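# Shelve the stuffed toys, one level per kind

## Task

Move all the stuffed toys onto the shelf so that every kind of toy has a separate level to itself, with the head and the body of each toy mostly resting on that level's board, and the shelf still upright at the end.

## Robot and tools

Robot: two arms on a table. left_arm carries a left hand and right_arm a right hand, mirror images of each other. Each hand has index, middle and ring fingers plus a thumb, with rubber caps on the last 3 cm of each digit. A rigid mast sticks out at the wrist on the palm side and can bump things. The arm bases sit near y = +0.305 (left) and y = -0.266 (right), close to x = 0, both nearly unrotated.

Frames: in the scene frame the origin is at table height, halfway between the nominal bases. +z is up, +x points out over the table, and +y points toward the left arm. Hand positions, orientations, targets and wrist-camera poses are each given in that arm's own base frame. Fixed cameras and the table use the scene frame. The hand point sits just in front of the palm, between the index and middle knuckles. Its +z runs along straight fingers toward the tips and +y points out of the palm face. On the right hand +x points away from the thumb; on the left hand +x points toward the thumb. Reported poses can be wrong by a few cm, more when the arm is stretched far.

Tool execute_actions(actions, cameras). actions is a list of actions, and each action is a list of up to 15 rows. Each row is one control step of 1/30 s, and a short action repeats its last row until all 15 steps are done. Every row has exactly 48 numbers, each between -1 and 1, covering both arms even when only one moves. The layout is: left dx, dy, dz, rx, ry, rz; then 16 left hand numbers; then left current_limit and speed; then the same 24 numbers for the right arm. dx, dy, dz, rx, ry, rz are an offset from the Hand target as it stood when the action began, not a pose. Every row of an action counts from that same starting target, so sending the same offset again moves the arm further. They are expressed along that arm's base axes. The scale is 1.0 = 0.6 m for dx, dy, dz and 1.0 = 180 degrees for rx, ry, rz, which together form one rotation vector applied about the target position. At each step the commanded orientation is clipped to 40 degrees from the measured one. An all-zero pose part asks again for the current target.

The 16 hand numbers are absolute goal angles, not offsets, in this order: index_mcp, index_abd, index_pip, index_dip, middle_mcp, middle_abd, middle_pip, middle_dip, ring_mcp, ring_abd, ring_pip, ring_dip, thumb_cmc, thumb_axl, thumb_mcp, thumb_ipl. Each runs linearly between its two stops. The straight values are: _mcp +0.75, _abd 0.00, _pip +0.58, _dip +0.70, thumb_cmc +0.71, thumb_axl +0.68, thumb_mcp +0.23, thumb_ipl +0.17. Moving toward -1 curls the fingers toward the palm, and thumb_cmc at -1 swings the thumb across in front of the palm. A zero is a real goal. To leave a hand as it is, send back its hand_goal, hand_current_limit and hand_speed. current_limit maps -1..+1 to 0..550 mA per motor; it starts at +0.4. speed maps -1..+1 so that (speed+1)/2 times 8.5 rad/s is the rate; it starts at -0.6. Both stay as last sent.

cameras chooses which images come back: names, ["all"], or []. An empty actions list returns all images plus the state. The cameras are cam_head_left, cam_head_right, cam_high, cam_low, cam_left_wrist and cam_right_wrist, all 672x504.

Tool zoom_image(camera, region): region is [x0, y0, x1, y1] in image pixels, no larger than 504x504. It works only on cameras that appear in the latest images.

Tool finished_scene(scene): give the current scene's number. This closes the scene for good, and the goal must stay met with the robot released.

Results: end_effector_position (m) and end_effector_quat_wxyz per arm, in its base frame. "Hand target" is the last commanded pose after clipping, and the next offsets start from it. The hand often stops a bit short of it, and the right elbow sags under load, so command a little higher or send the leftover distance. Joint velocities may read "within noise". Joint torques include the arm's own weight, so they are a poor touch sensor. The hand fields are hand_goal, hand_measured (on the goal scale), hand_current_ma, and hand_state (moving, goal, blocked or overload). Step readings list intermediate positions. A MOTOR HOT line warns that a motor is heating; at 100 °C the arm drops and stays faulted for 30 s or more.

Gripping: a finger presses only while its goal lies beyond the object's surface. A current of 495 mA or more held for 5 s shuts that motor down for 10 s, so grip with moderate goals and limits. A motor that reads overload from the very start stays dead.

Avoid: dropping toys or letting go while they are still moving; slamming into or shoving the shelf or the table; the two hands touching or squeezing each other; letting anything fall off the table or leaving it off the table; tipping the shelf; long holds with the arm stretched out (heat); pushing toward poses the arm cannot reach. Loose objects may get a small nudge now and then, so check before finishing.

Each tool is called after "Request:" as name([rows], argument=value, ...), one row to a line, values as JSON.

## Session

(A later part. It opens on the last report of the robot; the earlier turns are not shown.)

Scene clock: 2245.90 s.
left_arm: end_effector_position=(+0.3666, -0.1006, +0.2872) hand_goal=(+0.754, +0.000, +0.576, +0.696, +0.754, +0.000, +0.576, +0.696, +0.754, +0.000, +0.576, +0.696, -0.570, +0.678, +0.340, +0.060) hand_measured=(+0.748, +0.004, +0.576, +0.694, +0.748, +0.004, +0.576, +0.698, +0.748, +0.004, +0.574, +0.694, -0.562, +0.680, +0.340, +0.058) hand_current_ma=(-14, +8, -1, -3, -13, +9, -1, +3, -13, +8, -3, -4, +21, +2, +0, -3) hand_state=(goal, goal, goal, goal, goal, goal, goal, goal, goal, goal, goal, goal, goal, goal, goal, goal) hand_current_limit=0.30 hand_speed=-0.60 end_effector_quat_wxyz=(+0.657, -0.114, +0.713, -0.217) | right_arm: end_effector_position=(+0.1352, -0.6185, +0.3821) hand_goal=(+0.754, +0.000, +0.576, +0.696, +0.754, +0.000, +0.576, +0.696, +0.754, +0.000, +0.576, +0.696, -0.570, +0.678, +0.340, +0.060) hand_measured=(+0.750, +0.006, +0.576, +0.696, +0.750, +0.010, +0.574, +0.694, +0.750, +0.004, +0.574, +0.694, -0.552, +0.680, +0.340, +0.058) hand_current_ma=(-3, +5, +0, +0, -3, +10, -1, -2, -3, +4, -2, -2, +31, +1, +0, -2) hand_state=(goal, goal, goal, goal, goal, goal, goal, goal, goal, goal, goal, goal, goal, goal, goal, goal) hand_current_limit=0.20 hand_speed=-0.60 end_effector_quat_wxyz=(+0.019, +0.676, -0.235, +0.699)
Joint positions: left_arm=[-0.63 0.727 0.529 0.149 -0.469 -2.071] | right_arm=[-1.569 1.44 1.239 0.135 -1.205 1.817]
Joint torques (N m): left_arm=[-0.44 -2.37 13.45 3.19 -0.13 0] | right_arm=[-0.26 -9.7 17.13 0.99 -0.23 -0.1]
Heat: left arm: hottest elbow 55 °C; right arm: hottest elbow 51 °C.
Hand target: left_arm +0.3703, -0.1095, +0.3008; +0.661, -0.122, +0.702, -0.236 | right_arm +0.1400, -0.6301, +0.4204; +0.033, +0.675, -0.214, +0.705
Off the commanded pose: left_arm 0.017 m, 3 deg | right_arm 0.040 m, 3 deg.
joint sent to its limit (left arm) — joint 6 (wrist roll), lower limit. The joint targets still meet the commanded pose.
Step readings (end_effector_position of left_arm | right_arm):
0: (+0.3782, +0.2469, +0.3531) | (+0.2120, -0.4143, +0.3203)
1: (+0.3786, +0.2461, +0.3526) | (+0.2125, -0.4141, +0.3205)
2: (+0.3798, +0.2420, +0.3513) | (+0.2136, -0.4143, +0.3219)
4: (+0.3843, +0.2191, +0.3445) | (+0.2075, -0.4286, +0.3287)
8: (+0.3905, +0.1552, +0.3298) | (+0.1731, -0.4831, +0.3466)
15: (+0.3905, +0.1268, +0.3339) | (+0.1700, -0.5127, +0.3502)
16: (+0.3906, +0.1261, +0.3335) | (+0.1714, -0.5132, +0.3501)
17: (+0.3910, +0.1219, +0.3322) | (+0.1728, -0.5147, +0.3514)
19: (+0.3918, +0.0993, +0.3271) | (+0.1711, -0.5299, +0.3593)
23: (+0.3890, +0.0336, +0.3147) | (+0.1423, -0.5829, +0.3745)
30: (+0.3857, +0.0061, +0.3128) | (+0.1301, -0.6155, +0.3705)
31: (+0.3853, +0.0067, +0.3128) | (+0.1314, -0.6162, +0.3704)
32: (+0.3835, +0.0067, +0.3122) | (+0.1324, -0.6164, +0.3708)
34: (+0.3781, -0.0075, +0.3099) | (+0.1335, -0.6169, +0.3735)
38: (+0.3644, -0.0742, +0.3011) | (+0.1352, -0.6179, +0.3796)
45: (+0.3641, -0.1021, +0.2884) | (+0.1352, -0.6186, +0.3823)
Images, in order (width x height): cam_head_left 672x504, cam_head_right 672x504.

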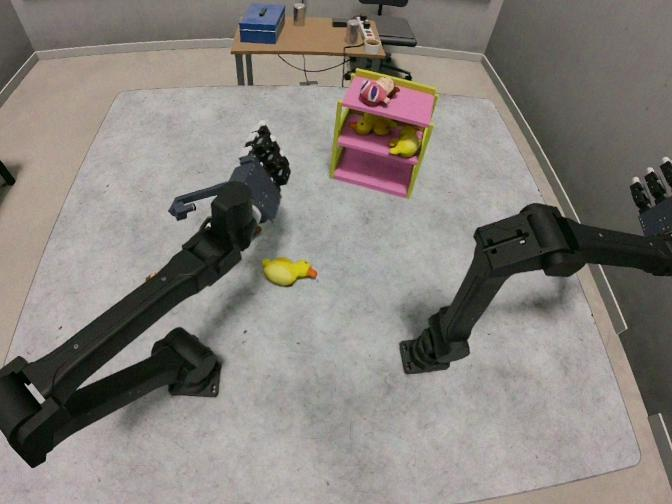

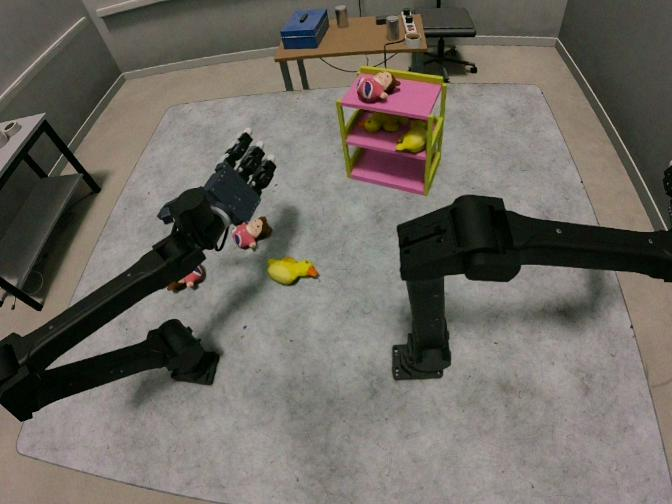

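Request:
execute_actions([
  [[-0.0338,-0.1508,-0.0513,0,0,0,0.754,0,0.576,0.696,0.754,0,0.576,0.696,0.754,0,0.576,0.696,-0.571,0.678,0.34,0.06,-0.3,-0.6,0,0,0,0,0,0,0.754,0,0.576,0.696,0.754,0,0.576,0.696,0.754,0,0.576,0.696,-0.57,0.678,0.34,0.06,-0.2,-0.6]],
  [[-0.0453,-0.1475,-0.09,0,0,0,-0.04,0,0.358,0.478,-0.04,0,0.358,0.478,1,0,0.576,0.696,-0.571,0.678,0.34,0.06,0,-0.6,0,0,0,0,0,0,0.754,0,0.576,0.696,0.754,0,0.576,0.696,0.754,0,0.576,0.696,-0.57,0.678,0.34,0.06,-0.2,-0.6]],
], cameras=["cam_head_left","cam_left_wrist","cam_low"])

Scene clock: 2295.67 s.
left_arm: end_effector_position=(+0.3117, -0.2735, +0.1927) hand_goal=(-0.040, +0.000, +0.358, +0.478, -0.040, +0.000, +0.358, +0.478, +1.000, +0.000, +0.576, +0.696, -0.570, +0.678, +0.340, +0.060) hand_measured=(-0.040, +0.004, +0.360, +0.480, -0.040, +0.004, +0.360, +0.480, +0.996, +0.004, +0.574, +0.694, -0.562, +0.680, +0.340, +0.058) hand_current_ma=(+1, +8, +4, +6, +1, +8, +3, +4, -11, +8, -3, -4, +21, +2, +0, -3) hand_state=(goal, goal, goal, goal, goal, goal, goal, goal, goal, goal, goal, goal, goal, goal, goal, goal) hand_current_limit=0.00 hand_speed=-0.60 end_effector_quat_wxyz=(+0.659, -0.091, +0.717, -0.210) | right_arm: end_effector_position=(+0.1352, -0.6185, +0.3821) hand_goal=(+0.754, +0.000, +0.576, +0.696, +0.754, +0.000, +0.576, +0.696, +0.754, +0.000, +0.576, +0.696, -0.570, +0.678, +0.340, +0.060) hand_measured=(+0.750, +0.006, +0.576, +0.696, +0.750, +0.010, +0.574, +0.694, +0.750, +0.004, +0.574, +0.694, -0.552, +0.680, +0.340, +0.058) hand_current_ma=(-3, +5, +0, +0, -3, +10, -1, -2, -3, +4, -2, -2, +31, +1, +0, -2) hand_state=(goal, goal, goal, goal, goal, goal, goal, goal, goal, goal, goal, goal, goal, goal, goal, goal) hand_current_limit=-0.20 hand_speed=-0.60 end_effector_quat_wxyz=(+0.019, +0.676, -0.235, +0.699)
Joint positions: left_arm=[-1.167 1.264 0.553 0.633 -0.983 -2.071] | right_arm=[-1.569 1.44 1.239 0.135 -1.205 1.817]
Joint torques (N m): left_arm=[1.32 -8.06 13.63 2.48 -0.21 0.11] | right_arm=[0.03 -9.7 17.07 1.09 -0.22 -0.09]
Heat: left arm: hottest elbow 55 °C; right arm: hottest elbow 57 °C.
Hand target: left_arm +0.3227, -0.2886, +0.2161; +0.661, -0.122, +0.702, -0.236 | right_arm +0.1400, -0.6301, +0.4204; +0.033, +0.675, -0.214, +0.705
Off the commanded pose: left_arm 0.030 m, 5 deg | right_arm 0.040 m, 3 deg.
joint sent to its limit (left arm) — joint 6 (wrist roll), lower limit. The joint targets still meet the commanded pose.
Step readings (end_effector_position of left_arm | right_arm):
0: (+0.3666, -0.1007, +0.2872) | (+0.1352, -0.6185, +0.3821)
1: (+0.3664, -0.1004, +0.2873) | (+0.1352, -0.6185, +0.3821)
2: (+0.3647, -0.1000, +0.2881) | (+0.1352, -0.6185, +0.3821)
4: (+0.3587, -0.1130, +0.2879) | (+0.1352, -0.6185, +0.3821)
8: (+0.3435, -0.1714, +0.2724) | (+0.1352, -0.6185, +0.3821)
15: (+0.3425, -0.1924, +0.2490) | (+0.1352, -0.6185, +0.3821)
16: (+0.3426, -0.1920, +0.2493) | (+0.1352, -0.6185, +0.3821)
17: (+0.3416, -0.1916, +0.2500) | (+0.1352, -0.6185, +0.3821)
19: (+0.3354, -0.2022, +0.2465) | (+0.1352, -0.6185, +0.3821)
23: (+0.3150, -0.2498, +0.2123) | (+0.1352, -0.6185, +0.3821)
30: (+0.3083, -0.2664, +0.1816) | (+0.1352, -0.6185, +0.3821)
camera_calibration:
cam_left_wrist: T_world_to_cam=[[0.0123353, -0.223931, 0.974527, -0.288213], [-0.853771, -0.509679, -0.106309, 0.0944493], [0.520502, -0.830712, -0.197473, -0.2313], [0, 0, 0, 1]] pos_world=[0.204585, -0.208545, 0.245236]
Images, in order (width x height): cam_head_left 672x504, cam_low 672x504, cam_left_wrist 672x504.

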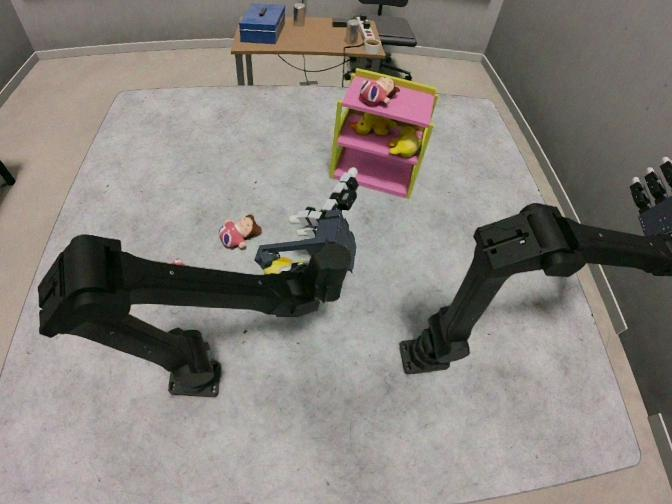

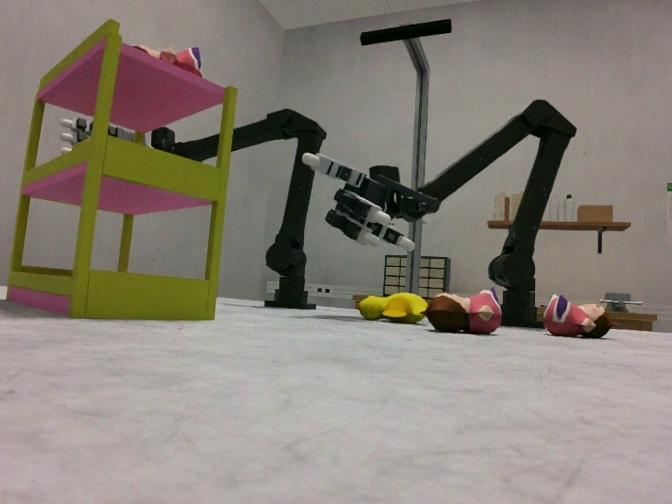

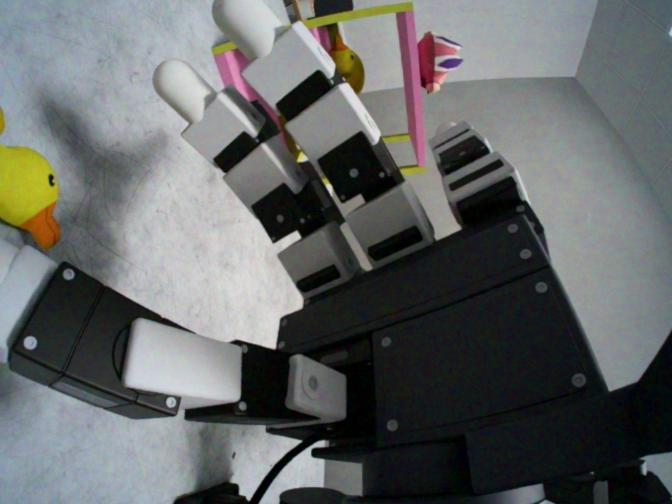

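Request:
execute_actions([
  [[0.02,-0.025,-0.1,0,0,0,-0.04,0,0.358,0.478,-0.04,0,0.358,0.478,1,0,0.576,0.696,-0.571,0.678,0.34,0.06,0,-0.6,0,0,0,0,0,0,0.754,0,0.576,0.696,0.754,0,0.576,0.696,0.754,0,0.576,0.696,-0.57,0.678,0.34,0.06,-0.2,-0.6]],
  [[0,0,-0.05,0,0,0,-0.04,0,0.358,0.478,-0.04,0,0.358,0.478,1,0,0.576,0.696,-0.571,0.678,0.34,0.06,0,-0.6,0,0,0,0,0,0,0.754,0,0.576,0.696,0.754,0,0.576,0.696,0.754,0,0.576,0.696,-0.57,0.678,0.34,0.06,-0.2,-0.6]],
], cameras=["cam_head_left","cam_left_wrist"])

Request:
zoom_image(camera="cam_head_left", region=[210, 180, 370, 320])

Scene clock: 2308.23 s.
left_arm: end_effector_position=(+0.3276, -0.3008, +0.1223) hand_goal=(-0.040, +0.000, +0.358, +0.478, -0.040, +0.000, +0.358, +0.478, +1.000, +0.000, +0.576, +0.696, -0.570, +0.678, +0.340, +0.060) hand_measured=(-0.042, +0.004, +0.360, +0.480, -0.040, +0.004, +0.360, +0.480, +0.996, +0.004, +0.574, +0.694, -0.562, +0.680, +0.340, +0.058) hand_current_ma=(-2, +8, +4, +6, -1, +8, +3, +4, -11, +8, -3, -4, +21, +2, +0, -3) hand_state=(goal, goal, goal, goal, goal, goal, goal, goal, goal, goal, goal, goal, goal, goal, goal, goal) hand_current_limit=0.00 hand_speed=-0.60 end_effector_quat_wxyz=(+0.663, -0.103, +0.706, -0.226) | right_arm: end_effector_position=(+0.1352, -0.6185, +0.3821) hand_goal=(+0.754, +0.000, +0.576, +0.696, +0.754, +0.000, +0.576, +0.696, +0.754, +0.000, +0.576, +0.696, -0.570, +0.678, +0.340, +0.060) hand_measured=(+0.750, +0.006, +0.576, +0.696, +0.750, +0.010, +0.574, +0.694, +0.750, +0.004, +0.574, +0.694, -0.552, +0.680, +0.340, +0.058) hand_current_ma=(-3, +5, +0, +0, -3, +10, -1, -2, -3, +4, -2, -2, +31, +1, +0, -2) hand_state=(goal, goal, goal, goal, goal, goal, goal, goal, goal, goal, goal, goal, goal, goal, goal, goal) hand_current_limit=-0.20 hand_speed=-0.60 end_effector_quat_wxyz=(+0.019, +0.676, -0.235, +0.699)
Joint positions: left_arm=[-1.156 1.56 0.553 0.973 -0.971 -2.071] | right_arm=[-1.569 1.44 1.239 0.135 -1.205 1.817]
Joint torques (N m): left_arm=[1.2 -9.76 8.16 2.61 -0.05 0.11] | right_arm=[-0.21 -9.29 17.14 1.14 -0.21 -0.08]
Heat: left arm: hottest elbow 56 °C; right arm: hottest elbow 58 °C.
Hand target: left_arm +0.3348, -0.3036, +0.1261; +0.661, -0.122, +0.702, -0.236 | right_arm +0.1400, -0.6301, +0.4204; +0.033, +0.675, -0.214, +0.705
Off the commanded pose: left_arm 0.009 m, 3 deg | right_arm 0.040 m, 3 deg.
joint sent to its limit (left arm) — joint 6 (wrist roll), lower limit. The joint targets still meet the commanded pose.
Step readings (end_effector_position of left_arm | right_arm):
0: (+0.3117, -0.2735, +0.1927) | (+0.1352, -0.6185, +0.3821)
1: (+0.3117, -0.2737, +0.1928) | (+0.1352, -0.6185, +0.3821)
2: (+0.3124, -0.2752, +0.1929) | (+0.1352, -0.6185, +0.3821)
4: (+0.3154, -0.2816, +0.1888) | (+0.1352, -0.6185, +0.3821)
8: (+0.3204, -0.2913, +0.1598) | (+0.1352, -0.6185, +0.3821)
15: (+0.3237, -0.2936, +0.1408) | (+0.1352, -0.6185, +0.3821)
16: (+0.3241, -0.2937, +0.1414) | (+0.1352, -0.6185, +0.3821)
17: (+0.3244, -0.2944, +0.1420) | (+0.1352, -0.6185, +0.3821)
19: (+0.3256, -0.2968, +0.1411) | (+0.1352, -0.6185, +0.3821)
23: (+0.3269, -0.2998, +0.1296) | (+0.1352, -0.6185, +0.3821)
30: (+0.3274, -0.3007, +0.1220) | (+0.1352, -0.6185, +0.3821)
camera_calibration:
cam_left_wrist: T_world_to_cam=[[-0.00472769, -0.183251, 0.983055, -0.209113], [-0.852382, -0.513311, -0.0997851, 0.0843915], [0.522898, -0.83841, -0.153773, -0.284638], [0, 0, 0, 1]] pos_world=[0.219782, -0.233644, 0.170221]
Images, in order (width x height): cam_head_left 672x504, cam_left_wrist 672x504.

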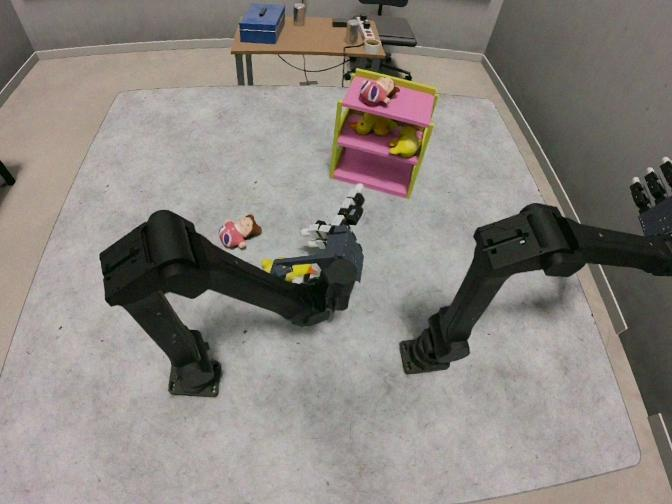

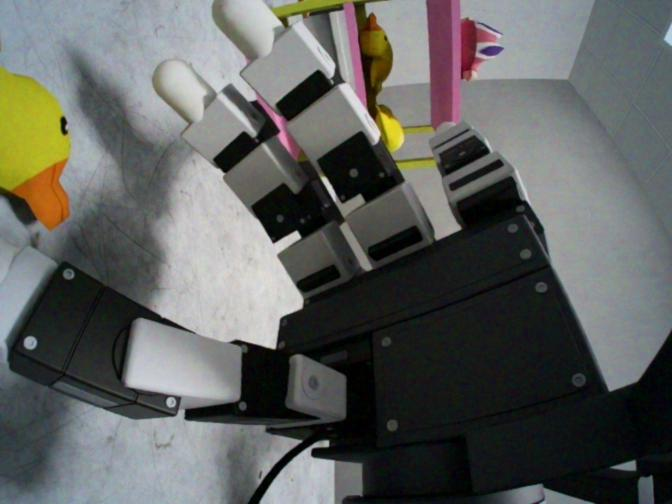

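Scaled by 3.150 from the camera's 672x504 image, which has a finer 960x720 frame.

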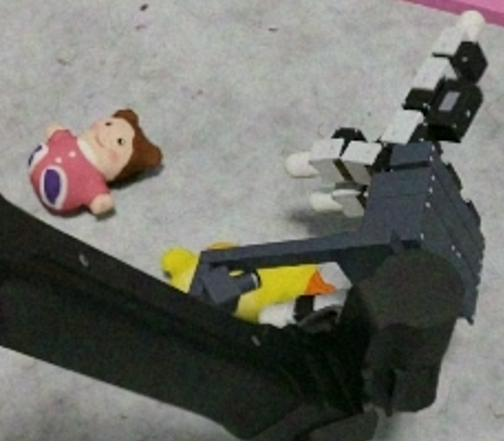

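Request:
execute_actions([
  [[-0.003,0.0167,-0.055,0,0,0,-0.04,0,0.358,0.478,-0.04,0,0.358,0.478,1,0,0.576,0.696,-0.571,0.678,0.34,0.06,0,-0.6,0,0,0,0,0,0,0.754,0,0.576,0.696,0.754,0,0.576,0.696,0.754,0,0.576,0.696,-0.57,0.678,0.34,0.06,-0.2,-0.6]],
], cameras=["cam_low","cam_left_wrist","cam_head_right","cam_high"])

Scene clock: 2316.57 s.
left_arm: end_effector_position=(+0.3277, -0.2946, +0.0934) hand_goal=(-0.040, +0.000, +0.358, +0.478, -0.040, +0.000, +0.358, +0.478, +1.000, +0.000, +0.576, +0.696, -0.570, +0.678, +0.340, +0.060) hand_measured=(-0.042, +0.004, +0.360, +0.480, -0.040, +0.004, +0.360, +0.480, +0.996, +0.004, +0.574, +0.694, -0.562, +0.680, +0.340, +0.058) hand_current_ma=(-2, +8, +4, +6, -1, +8, +3, +4, -11, +8, -3, -4, +21, +2, +0, -3) hand_state=(goal, goal, goal, goal, goal, goal, goal, goal, goal, goal, goal, goal, goal, goal, goal, goal) hand_current_limit=0.00 hand_speed=-0.60 end_effector_quat_wxyz=(+0.664, -0.106, +0.703, -0.230) | right_arm: end_effector_position=(+0.1352, -0.6185, +0.3821) hand_goal=(+0.754, +0.000, +0.576, +0.696, +0.754, +0.000, +0.576, +0.696, +0.754, +0.000, +0.576, +0.696, -0.570, +0.678, +0.340, +0.060) hand_measured=(+0.750, +0.006, +0.576, +0.696, +0.750, +0.010, +0.574, +0.694, +0.750, +0.004, +0.574, +0.694, -0.552, +0.680, +0.340, +0.058) hand_current_ma=(-3, +5, +0, +0, -3, +10, -1, -2, -3, +4, -2, -2, +31, +1, +0, -2) hand_state=(goal, goal, goal, goal, goal, goal, goal, goal, goal, goal, goal, goal, goal, goal, goal, goal) hand_current_limit=-0.20 hand_speed=-0.60 end_effector_quat_wxyz=(+0.019, +0.676, -0.235, +0.699)
Joint positions: left_arm=[-1.15 1.654 0.524 1.109 -0.967 -2.071] | right_arm=[-1.569 1.44 1.239 0.135 -1.205 1.817]
Joint torques (N m): left_arm=[0.44 -10.11 6.28 2.56 0.05 0.1] | right_arm=[-0.09 -9.52 17.01 1.06 -0.25 -0.1]
Heat: left arm: hottest elbow 55 °C; right arm: hottest elbow 58 °C.
Hand target: left_arm +0.3330, -0.2935, +0.0930; +0.661, -0.122, +0.702, -0.236 | right_arm +0.1400, -0.6301, +0.4204; +0.033, +0.675, -0.214, +0.705
Off the commanded pose: left_arm 0.005 m, 2 deg | right_arm 0.040 m, 3 deg.
joint sent to its limit (left arm) — joint 6 (wrist roll), lower limit. The joint targets still meet the commanded pose.
Step readings (end_effector_position of left_arm | right_arm):
0: (+0.3276, -0.3008, +0.1223) | (+0.1352, -0.6185, +0.3821)
1: (+0.3277, -0.3008, +0.1225) | (+0.1352, -0.6185, +0.3821)
2: (+0.3280, -0.3013, +0.1225) | (+0.1352, -0.6185, +0.3821)
4: (+0.3288, -0.3025, +0.1206) | (+0.1352, -0.6185, +0.3821)
8: (+0.3279, -0.2986, +0.1041) | (+0.1352, -0.6185, +0.3821)
15: (+0.3274, -0.2943, +0.0927) | (+0.1352, -0.6185, +0.3821)
camera_calibration:
cam_left_wrist: T_world_to_cam=[[-0.00903108, -0.17224, 0.985014, -0.175129], [-0.85071, -0.516401, -0.0980976, 0.0831163], [0.525558, -0.838847, -0.141862, -0.286104], [0, 0, 0, 1]] pos_world=[0.21949, -0.22724, 0.140071]
Images, in order (width x height): cam_head_right 672x504, cam_high 672x504, cam_low 672x504, cam_left_wrist 672x504.

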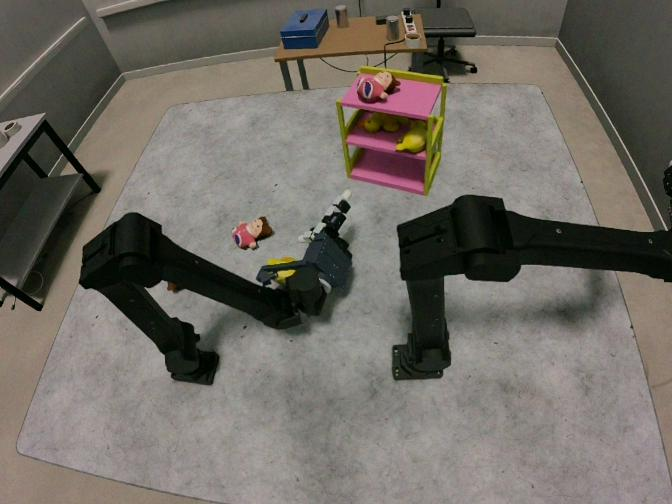

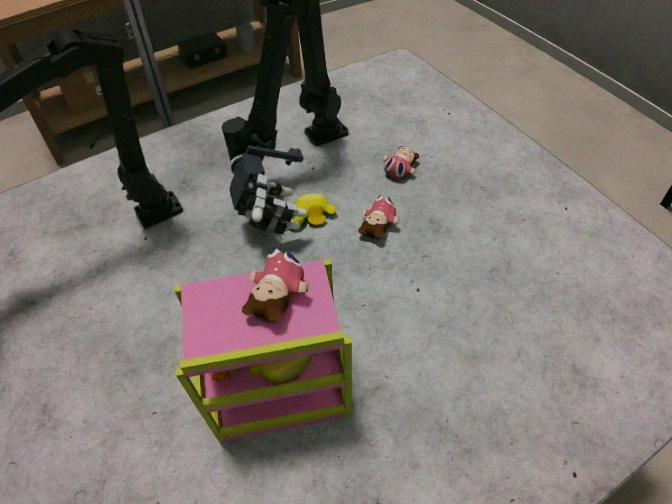

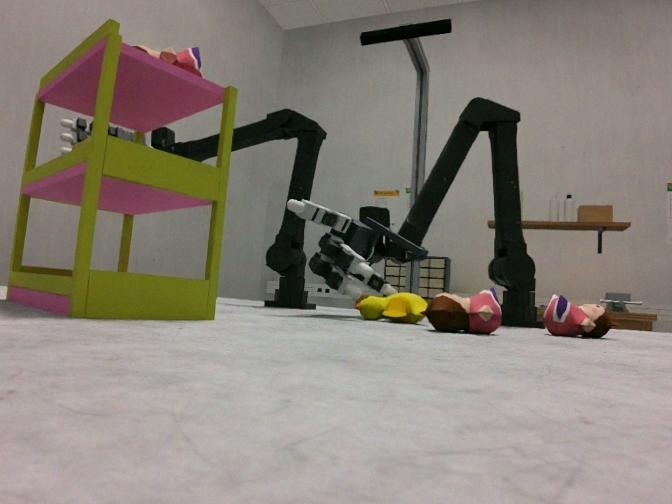

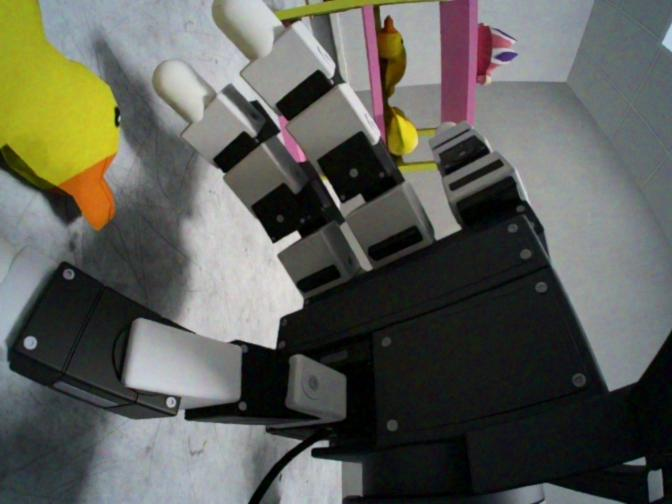

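Request:
execute_actions([
  [[-0.003,0.007,-0.037,0,0,0,-0.04,0,0.358,0.478,-0.04,0,0.358,0.478,1,0,0.576,0.696,-0.571,0.678,0.34,0.06,0,-0.6,0,0,0,0,0,0,0.754,0,0.576,0.696,0.754,0,0.576,0.696,0.754,0,0.576,0.696,-0.57,0.678,0.34,0.06,-0.2,-0.6]],
], cameras=["cam_low","cam_left_wrist","cam_high"])

Request:
zoom_image(camera="cam_high", region=[200, 120, 360, 250])

Request:
zoom_image(camera="cam_low", region=[280, 200, 460, 340])

Scene clock: 2323.63 s.
left_arm: end_effector_position=(+0.3264, -0.2917, +0.0724) hand_goal=(-0.040, +0.000, +0.358, +0.478, -0.040, +0.000, +0.358, +0.478, +1.000, +0.000, +0.576, +0.696, -0.570, +0.678, +0.340, +0.060) hand_measured=(-0.042, +0.004, +0.360, +0.480, -0.040, +0.004, +0.360, +0.480, +0.996, +0.004, +0.574, +0.694, -0.562, +0.680, +0.340, +0.058) hand_current_ma=(-2, +8, +4, +6, -1, +8, +3, +4, -11, +8, -3, -4, +21, +2, +0, -3) hand_state=(goal, goal, goal, goal, goal, goal, goal, goal, goal, goal, goal, goal, goal, goal, goal, goal) hand_current_limit=0.00 hand_speed=-0.60 end_effector_quat_wxyz=(+0.665, -0.107, +0.702, -0.231) | right_arm: end_effector_position=(+0.1352, -0.6185, +0.3821) hand_goal=(+0.754, +0.000, +0.576, +0.696, +0.754, +0.000, +0.576, +0.696, +0.754, +0.000, +0.576, +0.696, -0.570, +0.678, +0.340, +0.060) hand_measured=(+0.750, +0.006, +0.576, +0.696, +0.750, +0.010, +0.574, +0.694, +0.750, +0.004, +0.574, +0.694, -0.552, +0.680, +0.340, +0.058) hand_current_ma=(-3, +5, +0, +0, -3, +10, -1, -2, -3, +4, -2, -2, +31, +1, +0, -2) hand_state=(goal, goal, goal, goal, goal, goal, goal, goal, goal, goal, goal, goal, goal, goal, goal, goal) hand_current_limit=-0.20 hand_speed=-0.60 end_effector_quat_wxyz=(+0.019, +0.676, -0.235, +0.699)
Joint positions: left_arm=[-1.15 1.728 0.51 1.201 -0.966 -2.071] | right_arm=[-1.569 1.44 1.239 0.135 -1.205 1.817]
Joint torques (N m): left_arm=[1.38 -10.29 5.23 2.58 0.02 0.13] | right_arm=[-0.26 -9.52 17.16 1.1 -0.22 -0.09]
Heat: left arm: hottest elbow 54 °C; right arm: hottest elbow 59 °C.
Hand target: left_arm +0.3311, -0.2894, +0.0709; +0.661, -0.122, +0.702, -0.236 | right_arm +0.1400, -0.6301, +0.4204; +0.033, +0.675, -0.214, +0.705
Off the commanded pose: left_arm 0.006 m, 2 deg | right_arm 0.040 m, 3 deg.
joint sent to its limit (left arm) — joint 6 (wrist roll), lower limit. The joint targets still meet the commanded pose.
Step readings (end_effector_position of left_arm | right_arm):
0: (+0.3277, -0.2946, +0.0934) | (+0.1352, -0.6185, +0.3821)
1: (+0.3277, -0.2947, +0.0935) | (+0.1352, -0.6185, +0.3821)
2: (+0.3279, -0.2951, +0.0936) | (+0.1352, -0.6185, +0.3821)
4: (+0.3283, -0.2960, +0.0920) | (+0.1352, -0.6185, +0.3821)
8: (+0.3273, -0.2937, +0.0794) | (+0.1352, -0.6185, +0.3821)
15: (+0.3263, -0.2914, +0.0720) | (+0.1352, -0.6185, +0.3821)
camera_calibration:
cam_left_wrist: T_world_to_cam=[[-0.0106551, -0.16875, 0.985601, -0.152477], [-0.850754, -0.516419, -0.0976161, 0.0813752], [0.525456, -0.839544, -0.138062, -0.286385], [0, 0, 0, 1]] pos_world=[0.218088, -0.22414, 0.118686]
Images, in order (width x height): cam_high 672x504, cam_low 672x504, cam_left_wrist 672x504.

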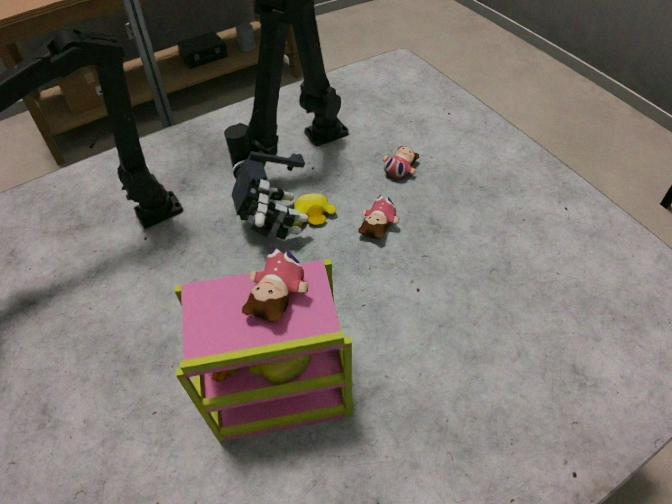

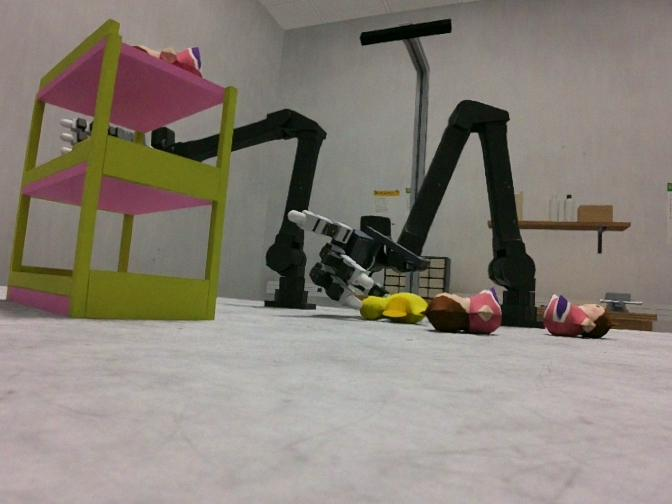

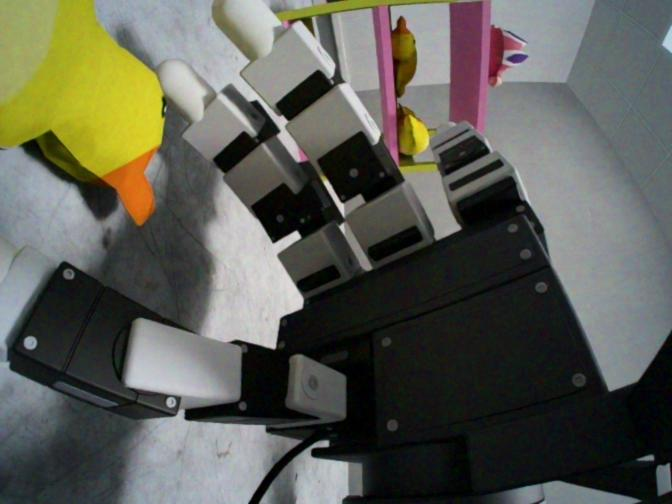

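Scaled by 3.150 from the camera's 672x504 image, which has a finer 960x720 frame.

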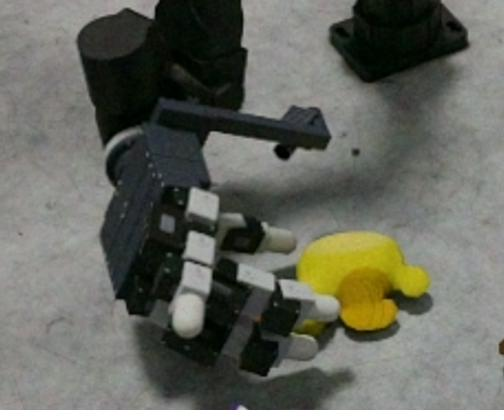

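Scaled by 2.800 from the camera's 672x504 image, which has a finer 960x720 frame.

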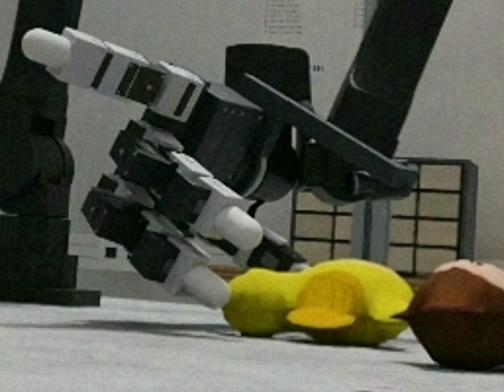

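Request:
execute_actions([
  [[0,0,-0.002,0,0,0,-0.3,0,0.32,0.44,-0.25,0,0.32,0.44,1,0,0.576,0.696,-0.571,0.678,0.1,0.06,0,-0.75,0,0,0,0,0,0,0.754,0,0.576,0.696,0.754,0,0.576,0.696,0.754,0,0.576,0.696,-0.57,0.678,0.34,0.06,-0.2,-0.6]],
  [[0,0,0,0,0,0,-0.5,0,0.286,0.406,-0.4,0,0.286,0.406,1,0,0.576,0.696,-0.571,0.678,-0.2,-0.05,0,-0.75,0,0,0,0,0,0,0.754,0,0.576,0.696,0.754,0,0.576,0.696,0.754,0,0.576,0.696,-0.57,0.678,0.34,0.06,-0.2,-0.6]],
  [[0,0,0,0,0,0,-0.5,0,0.286,0.406,-0.4,0,0.286,0.406,1,0,0.576,0.696,-0.571,0.678,-0.2,-0.05,0.15,-0.75,0,0,0,0,0,0,0.754,0,0.576,0.696,0.754,0,0.576,0.696,0.754,0,0.576,0.696,-0.57,0.678,0.34,0.06,-0.2,-0.6]],
], cameras=["cam_low","cam_left_wrist","cam_high"])

Request:
zoom_image(camera="cam_high", region=[200, 120, 360, 250])

Request:
zoom_image(camera="cam_low", region=[280, 200, 460, 340])

Scene clock: 2352.67 s.
left_arm: end_effector_position=(+0.3265, -0.2922, +0.0730) hand_goal=(-0.500, +0.000, +0.286, +0.406, -0.400, +0.000, +0.286, +0.406, +1.000, +0.000, +0.576, +0.696, -0.570, +0.678, -0.200, -0.050) hand_measured=(-0.240, +0.020, +0.336, +0.436, -0.398, +0.004, +0.288, +0.408, +0.996, +0.004, +0.574, +0.694, -0.576, +0.678, +0.158, -0.008) hand_current_ma=(+316, +48, +175, +98, +3, +8, +5, +5, -11, +8, -3, -4, -13, -1, +316, +197) hand_state=(blocked, goal, blocked, blocked, goal, goal, goal, goal, goal, goal, goal, goal, goal, goal, blocked, blocked) hand_current_limit=0.15 hand_speed=-0.75 end_effector_quat_wxyz=(+0.665, -0.109, +0.701, -0.233) | right_arm: end_effector_position=(+0.1352, -0.6185, +0.3821) hand_goal=(+0.754, +0.000, +0.576, +0.696, +0.754, +0.000, +0.576, +0.696, +0.754, +0.000, +0.576, +0.696, -0.570, +0.678, +0.340, +0.060) hand_measured=(+0.750, +0.006, +0.576, +0.696, +0.750, +0.010, +0.574, +0.694, +0.750, +0.004, +0.574, +0.694, -0.552, +0.680, +0.340, +0.058) hand_current_ma=(-3, +5, +0, +0, -3, +10, -1, -2, -3, +4, -2, -2, +31, +1, +0, -2) hand_state=(goal, goal, goal, goal, goal, goal, goal, goal, goal, goal, goal, goal, goal, goal, goal, goal) hand_current_limit=-0.20 hand_speed=-0.60 end_effector_quat_wxyz=(+0.019, +0.676, -0.235, +0.699)
Joint positions: left_arm=[-1.15 1.728 0.51 1.206 -0.966 -2.072] | right_arm=[-1.569 1.44 1.239 0.135 -1.205 1.817]
Joint torques (N m): left_arm=[0.79 -9.88 5.27 2.52 0 0.12] | right_arm=[-0.21 -9.35 17.06 1.05 -0.23 -0.09]
Heat: left arm: hottest elbow 50 °C; right arm: hottest elbow 59 °C.
Hand target: left_arm +0.3311, -0.2894, +0.0697; +0.661, -0.122, +0.702, -0.236 | right_arm +0.1400, -0.6301, +0.4204; +0.033, +0.675, -0.214, +0.705
Off the commanded pose: left_arm 0.006 m, 2 deg | right_arm 0.040 m, 3 deg.
joint sent to its limit (left arm) — joint 6 (wrist roll), lower limit. The joint targets still meet the commanded pose.
Step readings (end_effector_position of left_arm | right_arm):
0: (+0.3264, -0.2917, +0.0724) | (+0.1352, -0.6185, +0.3821)
1: (+0.3264, -0.2917, +0.0724) | (+0.1352, -0.6185, +0.3821)
2: (+0.3264, -0.2918, +0.0725) | (+0.1352, -0.6185, +0.3821)
4: (+0.3265, -0.2919, +0.0727) | (+0.1352, -0.6185, +0.3821)
8: (+0.3265, -0.2921, +0.0730) | (+0.1352, -0.6185, +0.3821)
15: (+0.3265, -0.2921, +0.0730) | (+0.1352, -0.6185, +0.3821)
16: (+0.3265, -0.2921, +0.0730) | (+0.1352, -0.6185, +0.3821)
17: (+0.3265, -0.2921, +0.0730) | (+0.1352, -0.6185, +0.3821)
19: (+0.3265, -0.2921, +0.0730) | (+0.1352, -0.6185, +0.3821)
23: (+0.3265, -0.2921, +0.0730) | (+0.1352, -0.6185, +0.3821)
30: (+0.3265, -0.2922, +0.0730) | (+0.1352, -0.6185, +0.3821)
31: (+0.3265, -0.2922, +0.0730) | (+0.1352, -0.6185, +0.3821)
32: (+0.3265, -0.2922, +0.0730) | (+0.1352, -0.6185, +0.3821)
34: (+0.3265, -0.2922, +0.0730) | (+0.1352, -0.6185, +0.3821)
38: (+0.3265, -0.2922, +0.0730) | (+0.1352, -0.6185, +0.3821)
45: (+0.3265, -0.2922, +0.0730) | (+0.1352, -0.6185, +0.3821)
camera_calibration:
cam_left_wrist: T_world_to_cam=[[-0.0126379, -0.163566, 0.986451, -0.150923], [-0.850968, -0.516274, -0.0965071, 0.0813461], [0.525065, -0.840659, -0.132665, -0.287335], [0, 0, 0, 1]] pos_world=[0.218185, -0.22424, 0.118609]
Images, in order (width x height): cam_high 672x504, cam_low 672x504, cam_left_wrist 672x504.

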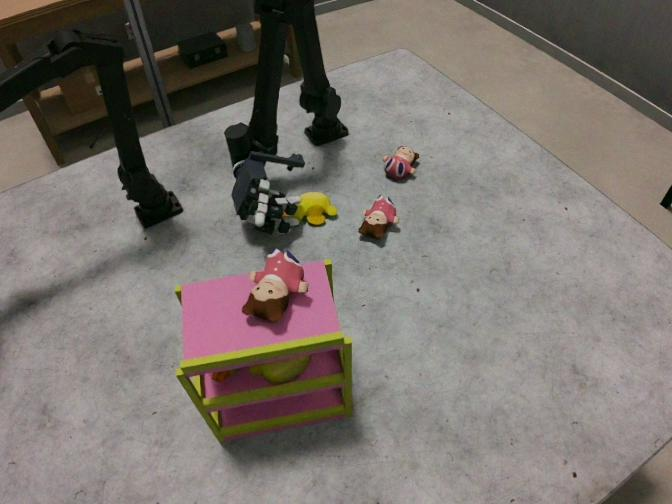

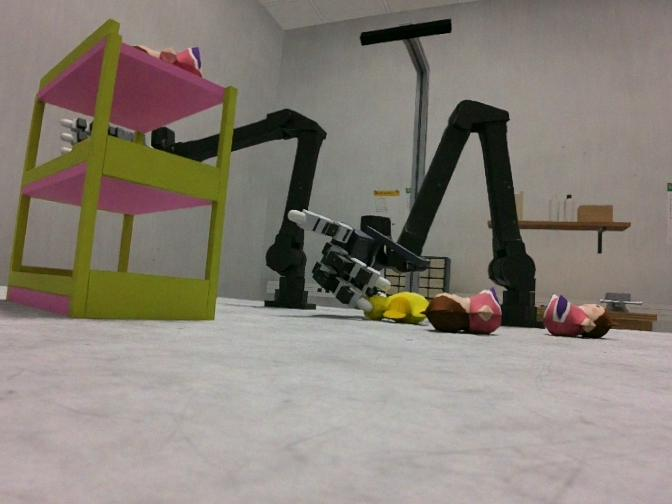

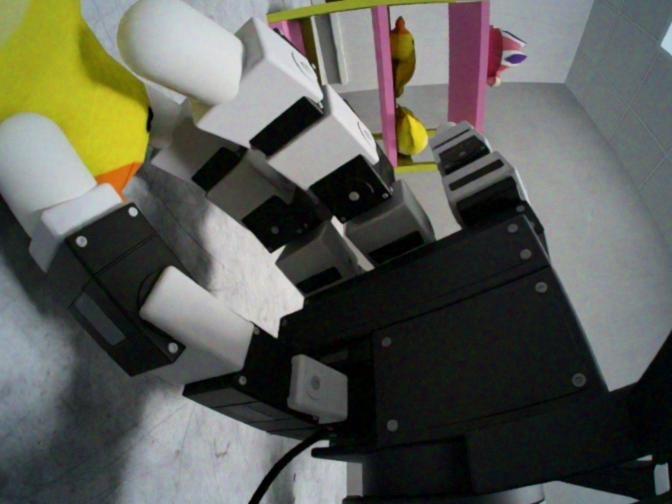

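Scaled by 3.150 from the camera's 672x504 image, which has a finer 960x720 frame.

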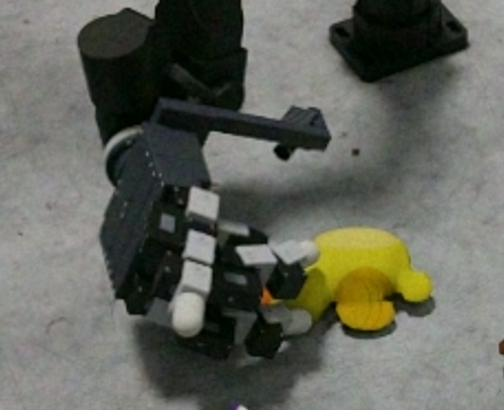

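Scaled by 2.800 from the camera's 672x504 image, which has a finer 960x720 frame.

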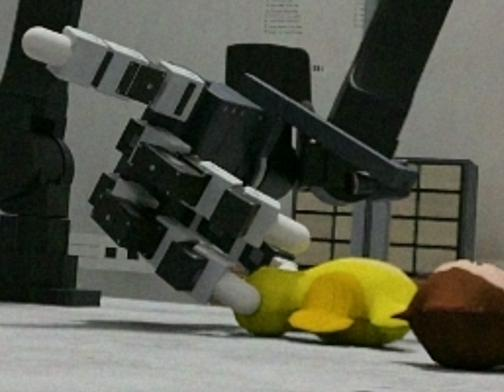

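Request:
execute_actions([
  [[0,0,0,0,0,0,-0.13,0,0.32,0.44,-0.2,0,0.32,0.44,1,0,0.576,0.696,-0.571,0.678,0.26,0.03,0,-0.75,0,0,0,0,0,0,0.754,0,0.576,0.696,0.754,0,0.576,0.696,0.754,0,0.576,0.696,-0.57,0.678,0.34,0.06,-0.2,-0.6]],
  [[0.004,0.03,0,0,0,0,-0.13,0,0.32,0.44,-0.2,0,0.32,0.44,1,0,0.576,0.696,-0.571,0.678,0.26,0.03,0,-0.75,0,0,0,0,0,0,0.754,0,0.576,0.696,0.754,0,0.576,0.696,0.754,0,0.576,0.696,-0.57,0.678,0.34,0.06,-0.2,-0.6]],
], cameras=["cam_low","cam_left_wrist","cam_high"])

Request:
zoom_image(camera="cam_high", region=[200, 120, 360, 250])

Request:
zoom_image(camera="cam_low", region=[280, 200, 460, 340])

Scene clock: 2376.27 s.
left_arm: end_effector_position=(+0.3296, -0.2732, +0.0655) hand_goal=(-0.130, +0.000, +0.320, +0.440, -0.200, +0.000, +0.320, +0.440, +1.000, +0.000, +0.576, +0.696, -0.570, +0.678, +0.260, +0.030) hand_measured=(-0.136, +0.012, +0.322, +0.442, -0.204, +0.004, +0.318, +0.438, +0.996, +0.004, +0.574, +0.694, -0.564, +0.678, +0.258, +0.028) hand_current_ma=(-12, +26, +5, +6, -9, +8, -5, -4, -11, +8, -3, -4, +13, -1, -3, -3) hand_state=(goal, goal, goal, goal, goal, goal, goal, goal, goal, goal, goal, goal, goal, goal, goal, goal) hand_current_limit=0.00 hand_speed=-0.75 end_effector_quat_wxyz=(+0.663, -0.105, +0.706, -0.226) | right_arm: end_effector_position=(+0.1352, -0.6185, +0.3821) hand_goal=(+0.754, +0.000, +0.576, +0.696, +0.754, +0.000, +0.576, +0.696, +0.754, +0.000, +0.576, +0.696, -0.570, +0.678, +0.340, +0.060) hand_measured=(+0.750, +0.006, +0.576, +0.696, +0.750, +0.010, +0.574, +0.694, +0.750, +0.004, +0.574, +0.694, -0.552, +0.680, +0.340, +0.058) hand_current_ma=(-3, +5, +0, +0, -3, +10, -1, -2, -3, +4, -2, -2, +31, +1, +0, -2) hand_state=(goal, goal, goal, goal, goal, goal, goal, goal, goal, goal, goal, goal, goal, goal, goal, goal) hand_current_limit=-0.20 hand_speed=-0.60 end_effector_quat_wxyz=(+0.019, +0.676, -0.235, +0.699)
Joint positions: left_arm=[-1.119 1.729 0.471 1.226 -0.937 -2.072] | right_arm=[-1.569 1.44 1.239 0.135 -1.205 1.817]
Joint torques (N m): left_arm=[1.61 -11.22 4.81 2.48 0.03 0.12] | right_arm=[-0.03 -9.82 17.17 1.14 -0.23 -0.08]
Heat: left arm: hottest elbow 48 °C; right arm: hottest elbow 60 °C.
Hand target: left_arm +0.3335, -0.2714, +0.0696; +0.661, -0.122, +0.702, -0.236 | right_arm +0.1400, -0.6301, +0.4204; +0.033, +0.675, -0.214, +0.705
Off the commanded pose: left_arm 0.006 m, 2 deg | right_arm 0.040 m, 3 deg.
joint sent to its limit (left arm) — joint 6 (wrist roll), lower limit. The joint targets still meet the commanded pose.
Step readings (end_effector_position of left_arm | right_arm):
0: (+0.3265, -0.2922, +0.0730) | (+0.1352, -0.6185, +0.3821)
1: (+0.3265, -0.2922, +0.0730) | (+0.1352, -0.6185, +0.3821)
2: (+0.3265, -0.2922, +0.0730) | (+0.1352, -0.6185, +0.3821)
4: (+0.3265, -0.2922, +0.0730) | (+0.1352, -0.6185, +0.3821)
8: (+0.3265, -0.2922, +0.0728) | (+0.1352, -0.6185, +0.3821)
15: (+0.3265, -0.2922, +0.0728) | (+0.1352, -0.6185, +0.3821)
16: (+0.3267, -0.2922, +0.0729) | (+0.1352, -0.6185, +0.3821)
17: (+0.3268, -0.2922, +0.0727) | (+0.1352, -0.6185, +0.3821)
19: (+0.3274, -0.2894, +0.0713) | (+0.1352, -0.6185, +0.3821)
23: (+0.3282, -0.2773, +0.0667) | (+0.1352, -0.6185, +0.3821)
30: (+0.3296, -0.2730, +0.0655) | (+0.1352, -0.6185, +0.3821)
camera_calibration:
cam_left_wrist: T_world_to_cam=[[-0.00350463, -0.180705, 0.983531, -0.147974], [-0.850432, -0.516876, -0.0979967, 0.0928225], [0.526073, -0.83677, -0.151866, -0.271971], [0, 0, 0, 1]] pos_world=[0.221497, -0.206339, 0.11333]
Images, in order (width x height): cam_high 672x504, cam_low 672x504, cam_left_wrist 672x504.

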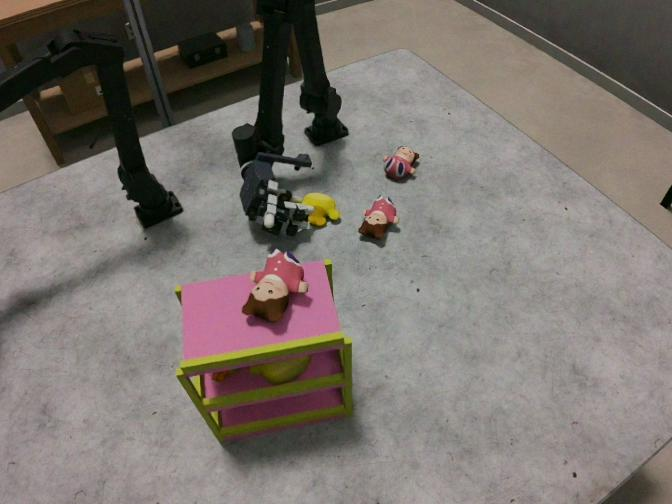

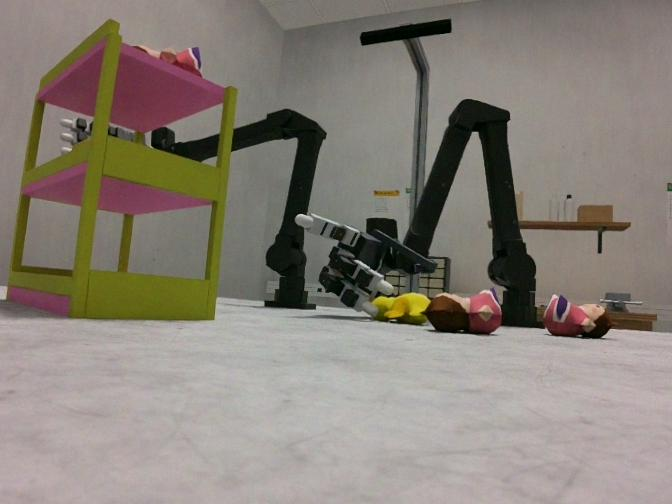

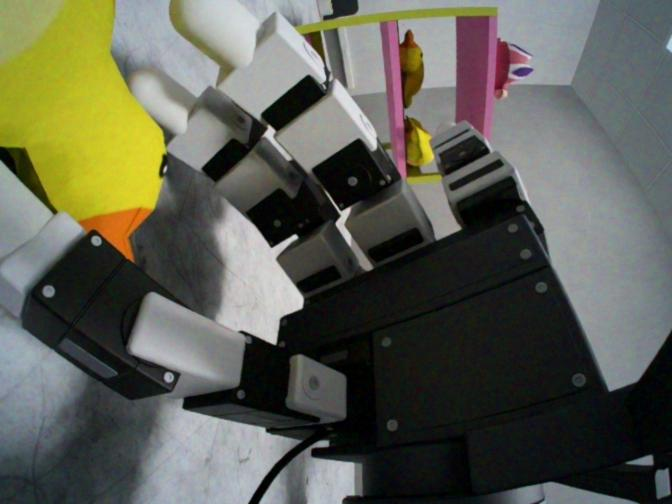

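Scaled by 3.150 from the camera's 672x504 image, which has a finer 960x720 frame.

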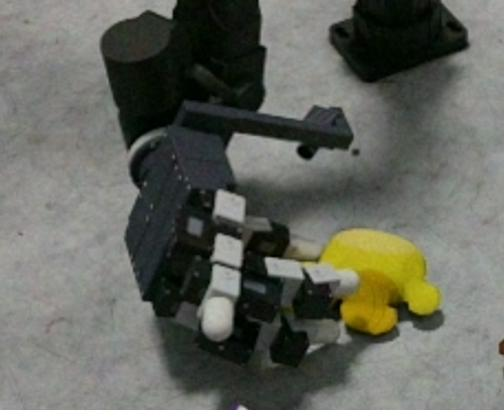

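Scaled by 2.800 from the camera's 672x504 image, which has a finer 960x720 frame.

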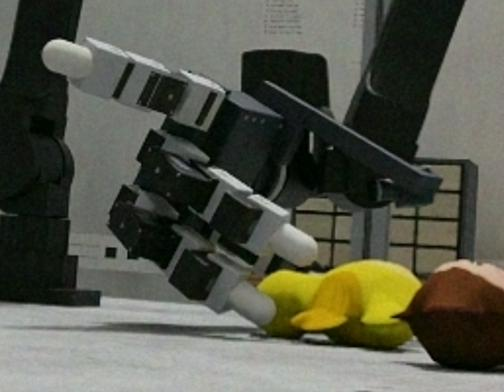

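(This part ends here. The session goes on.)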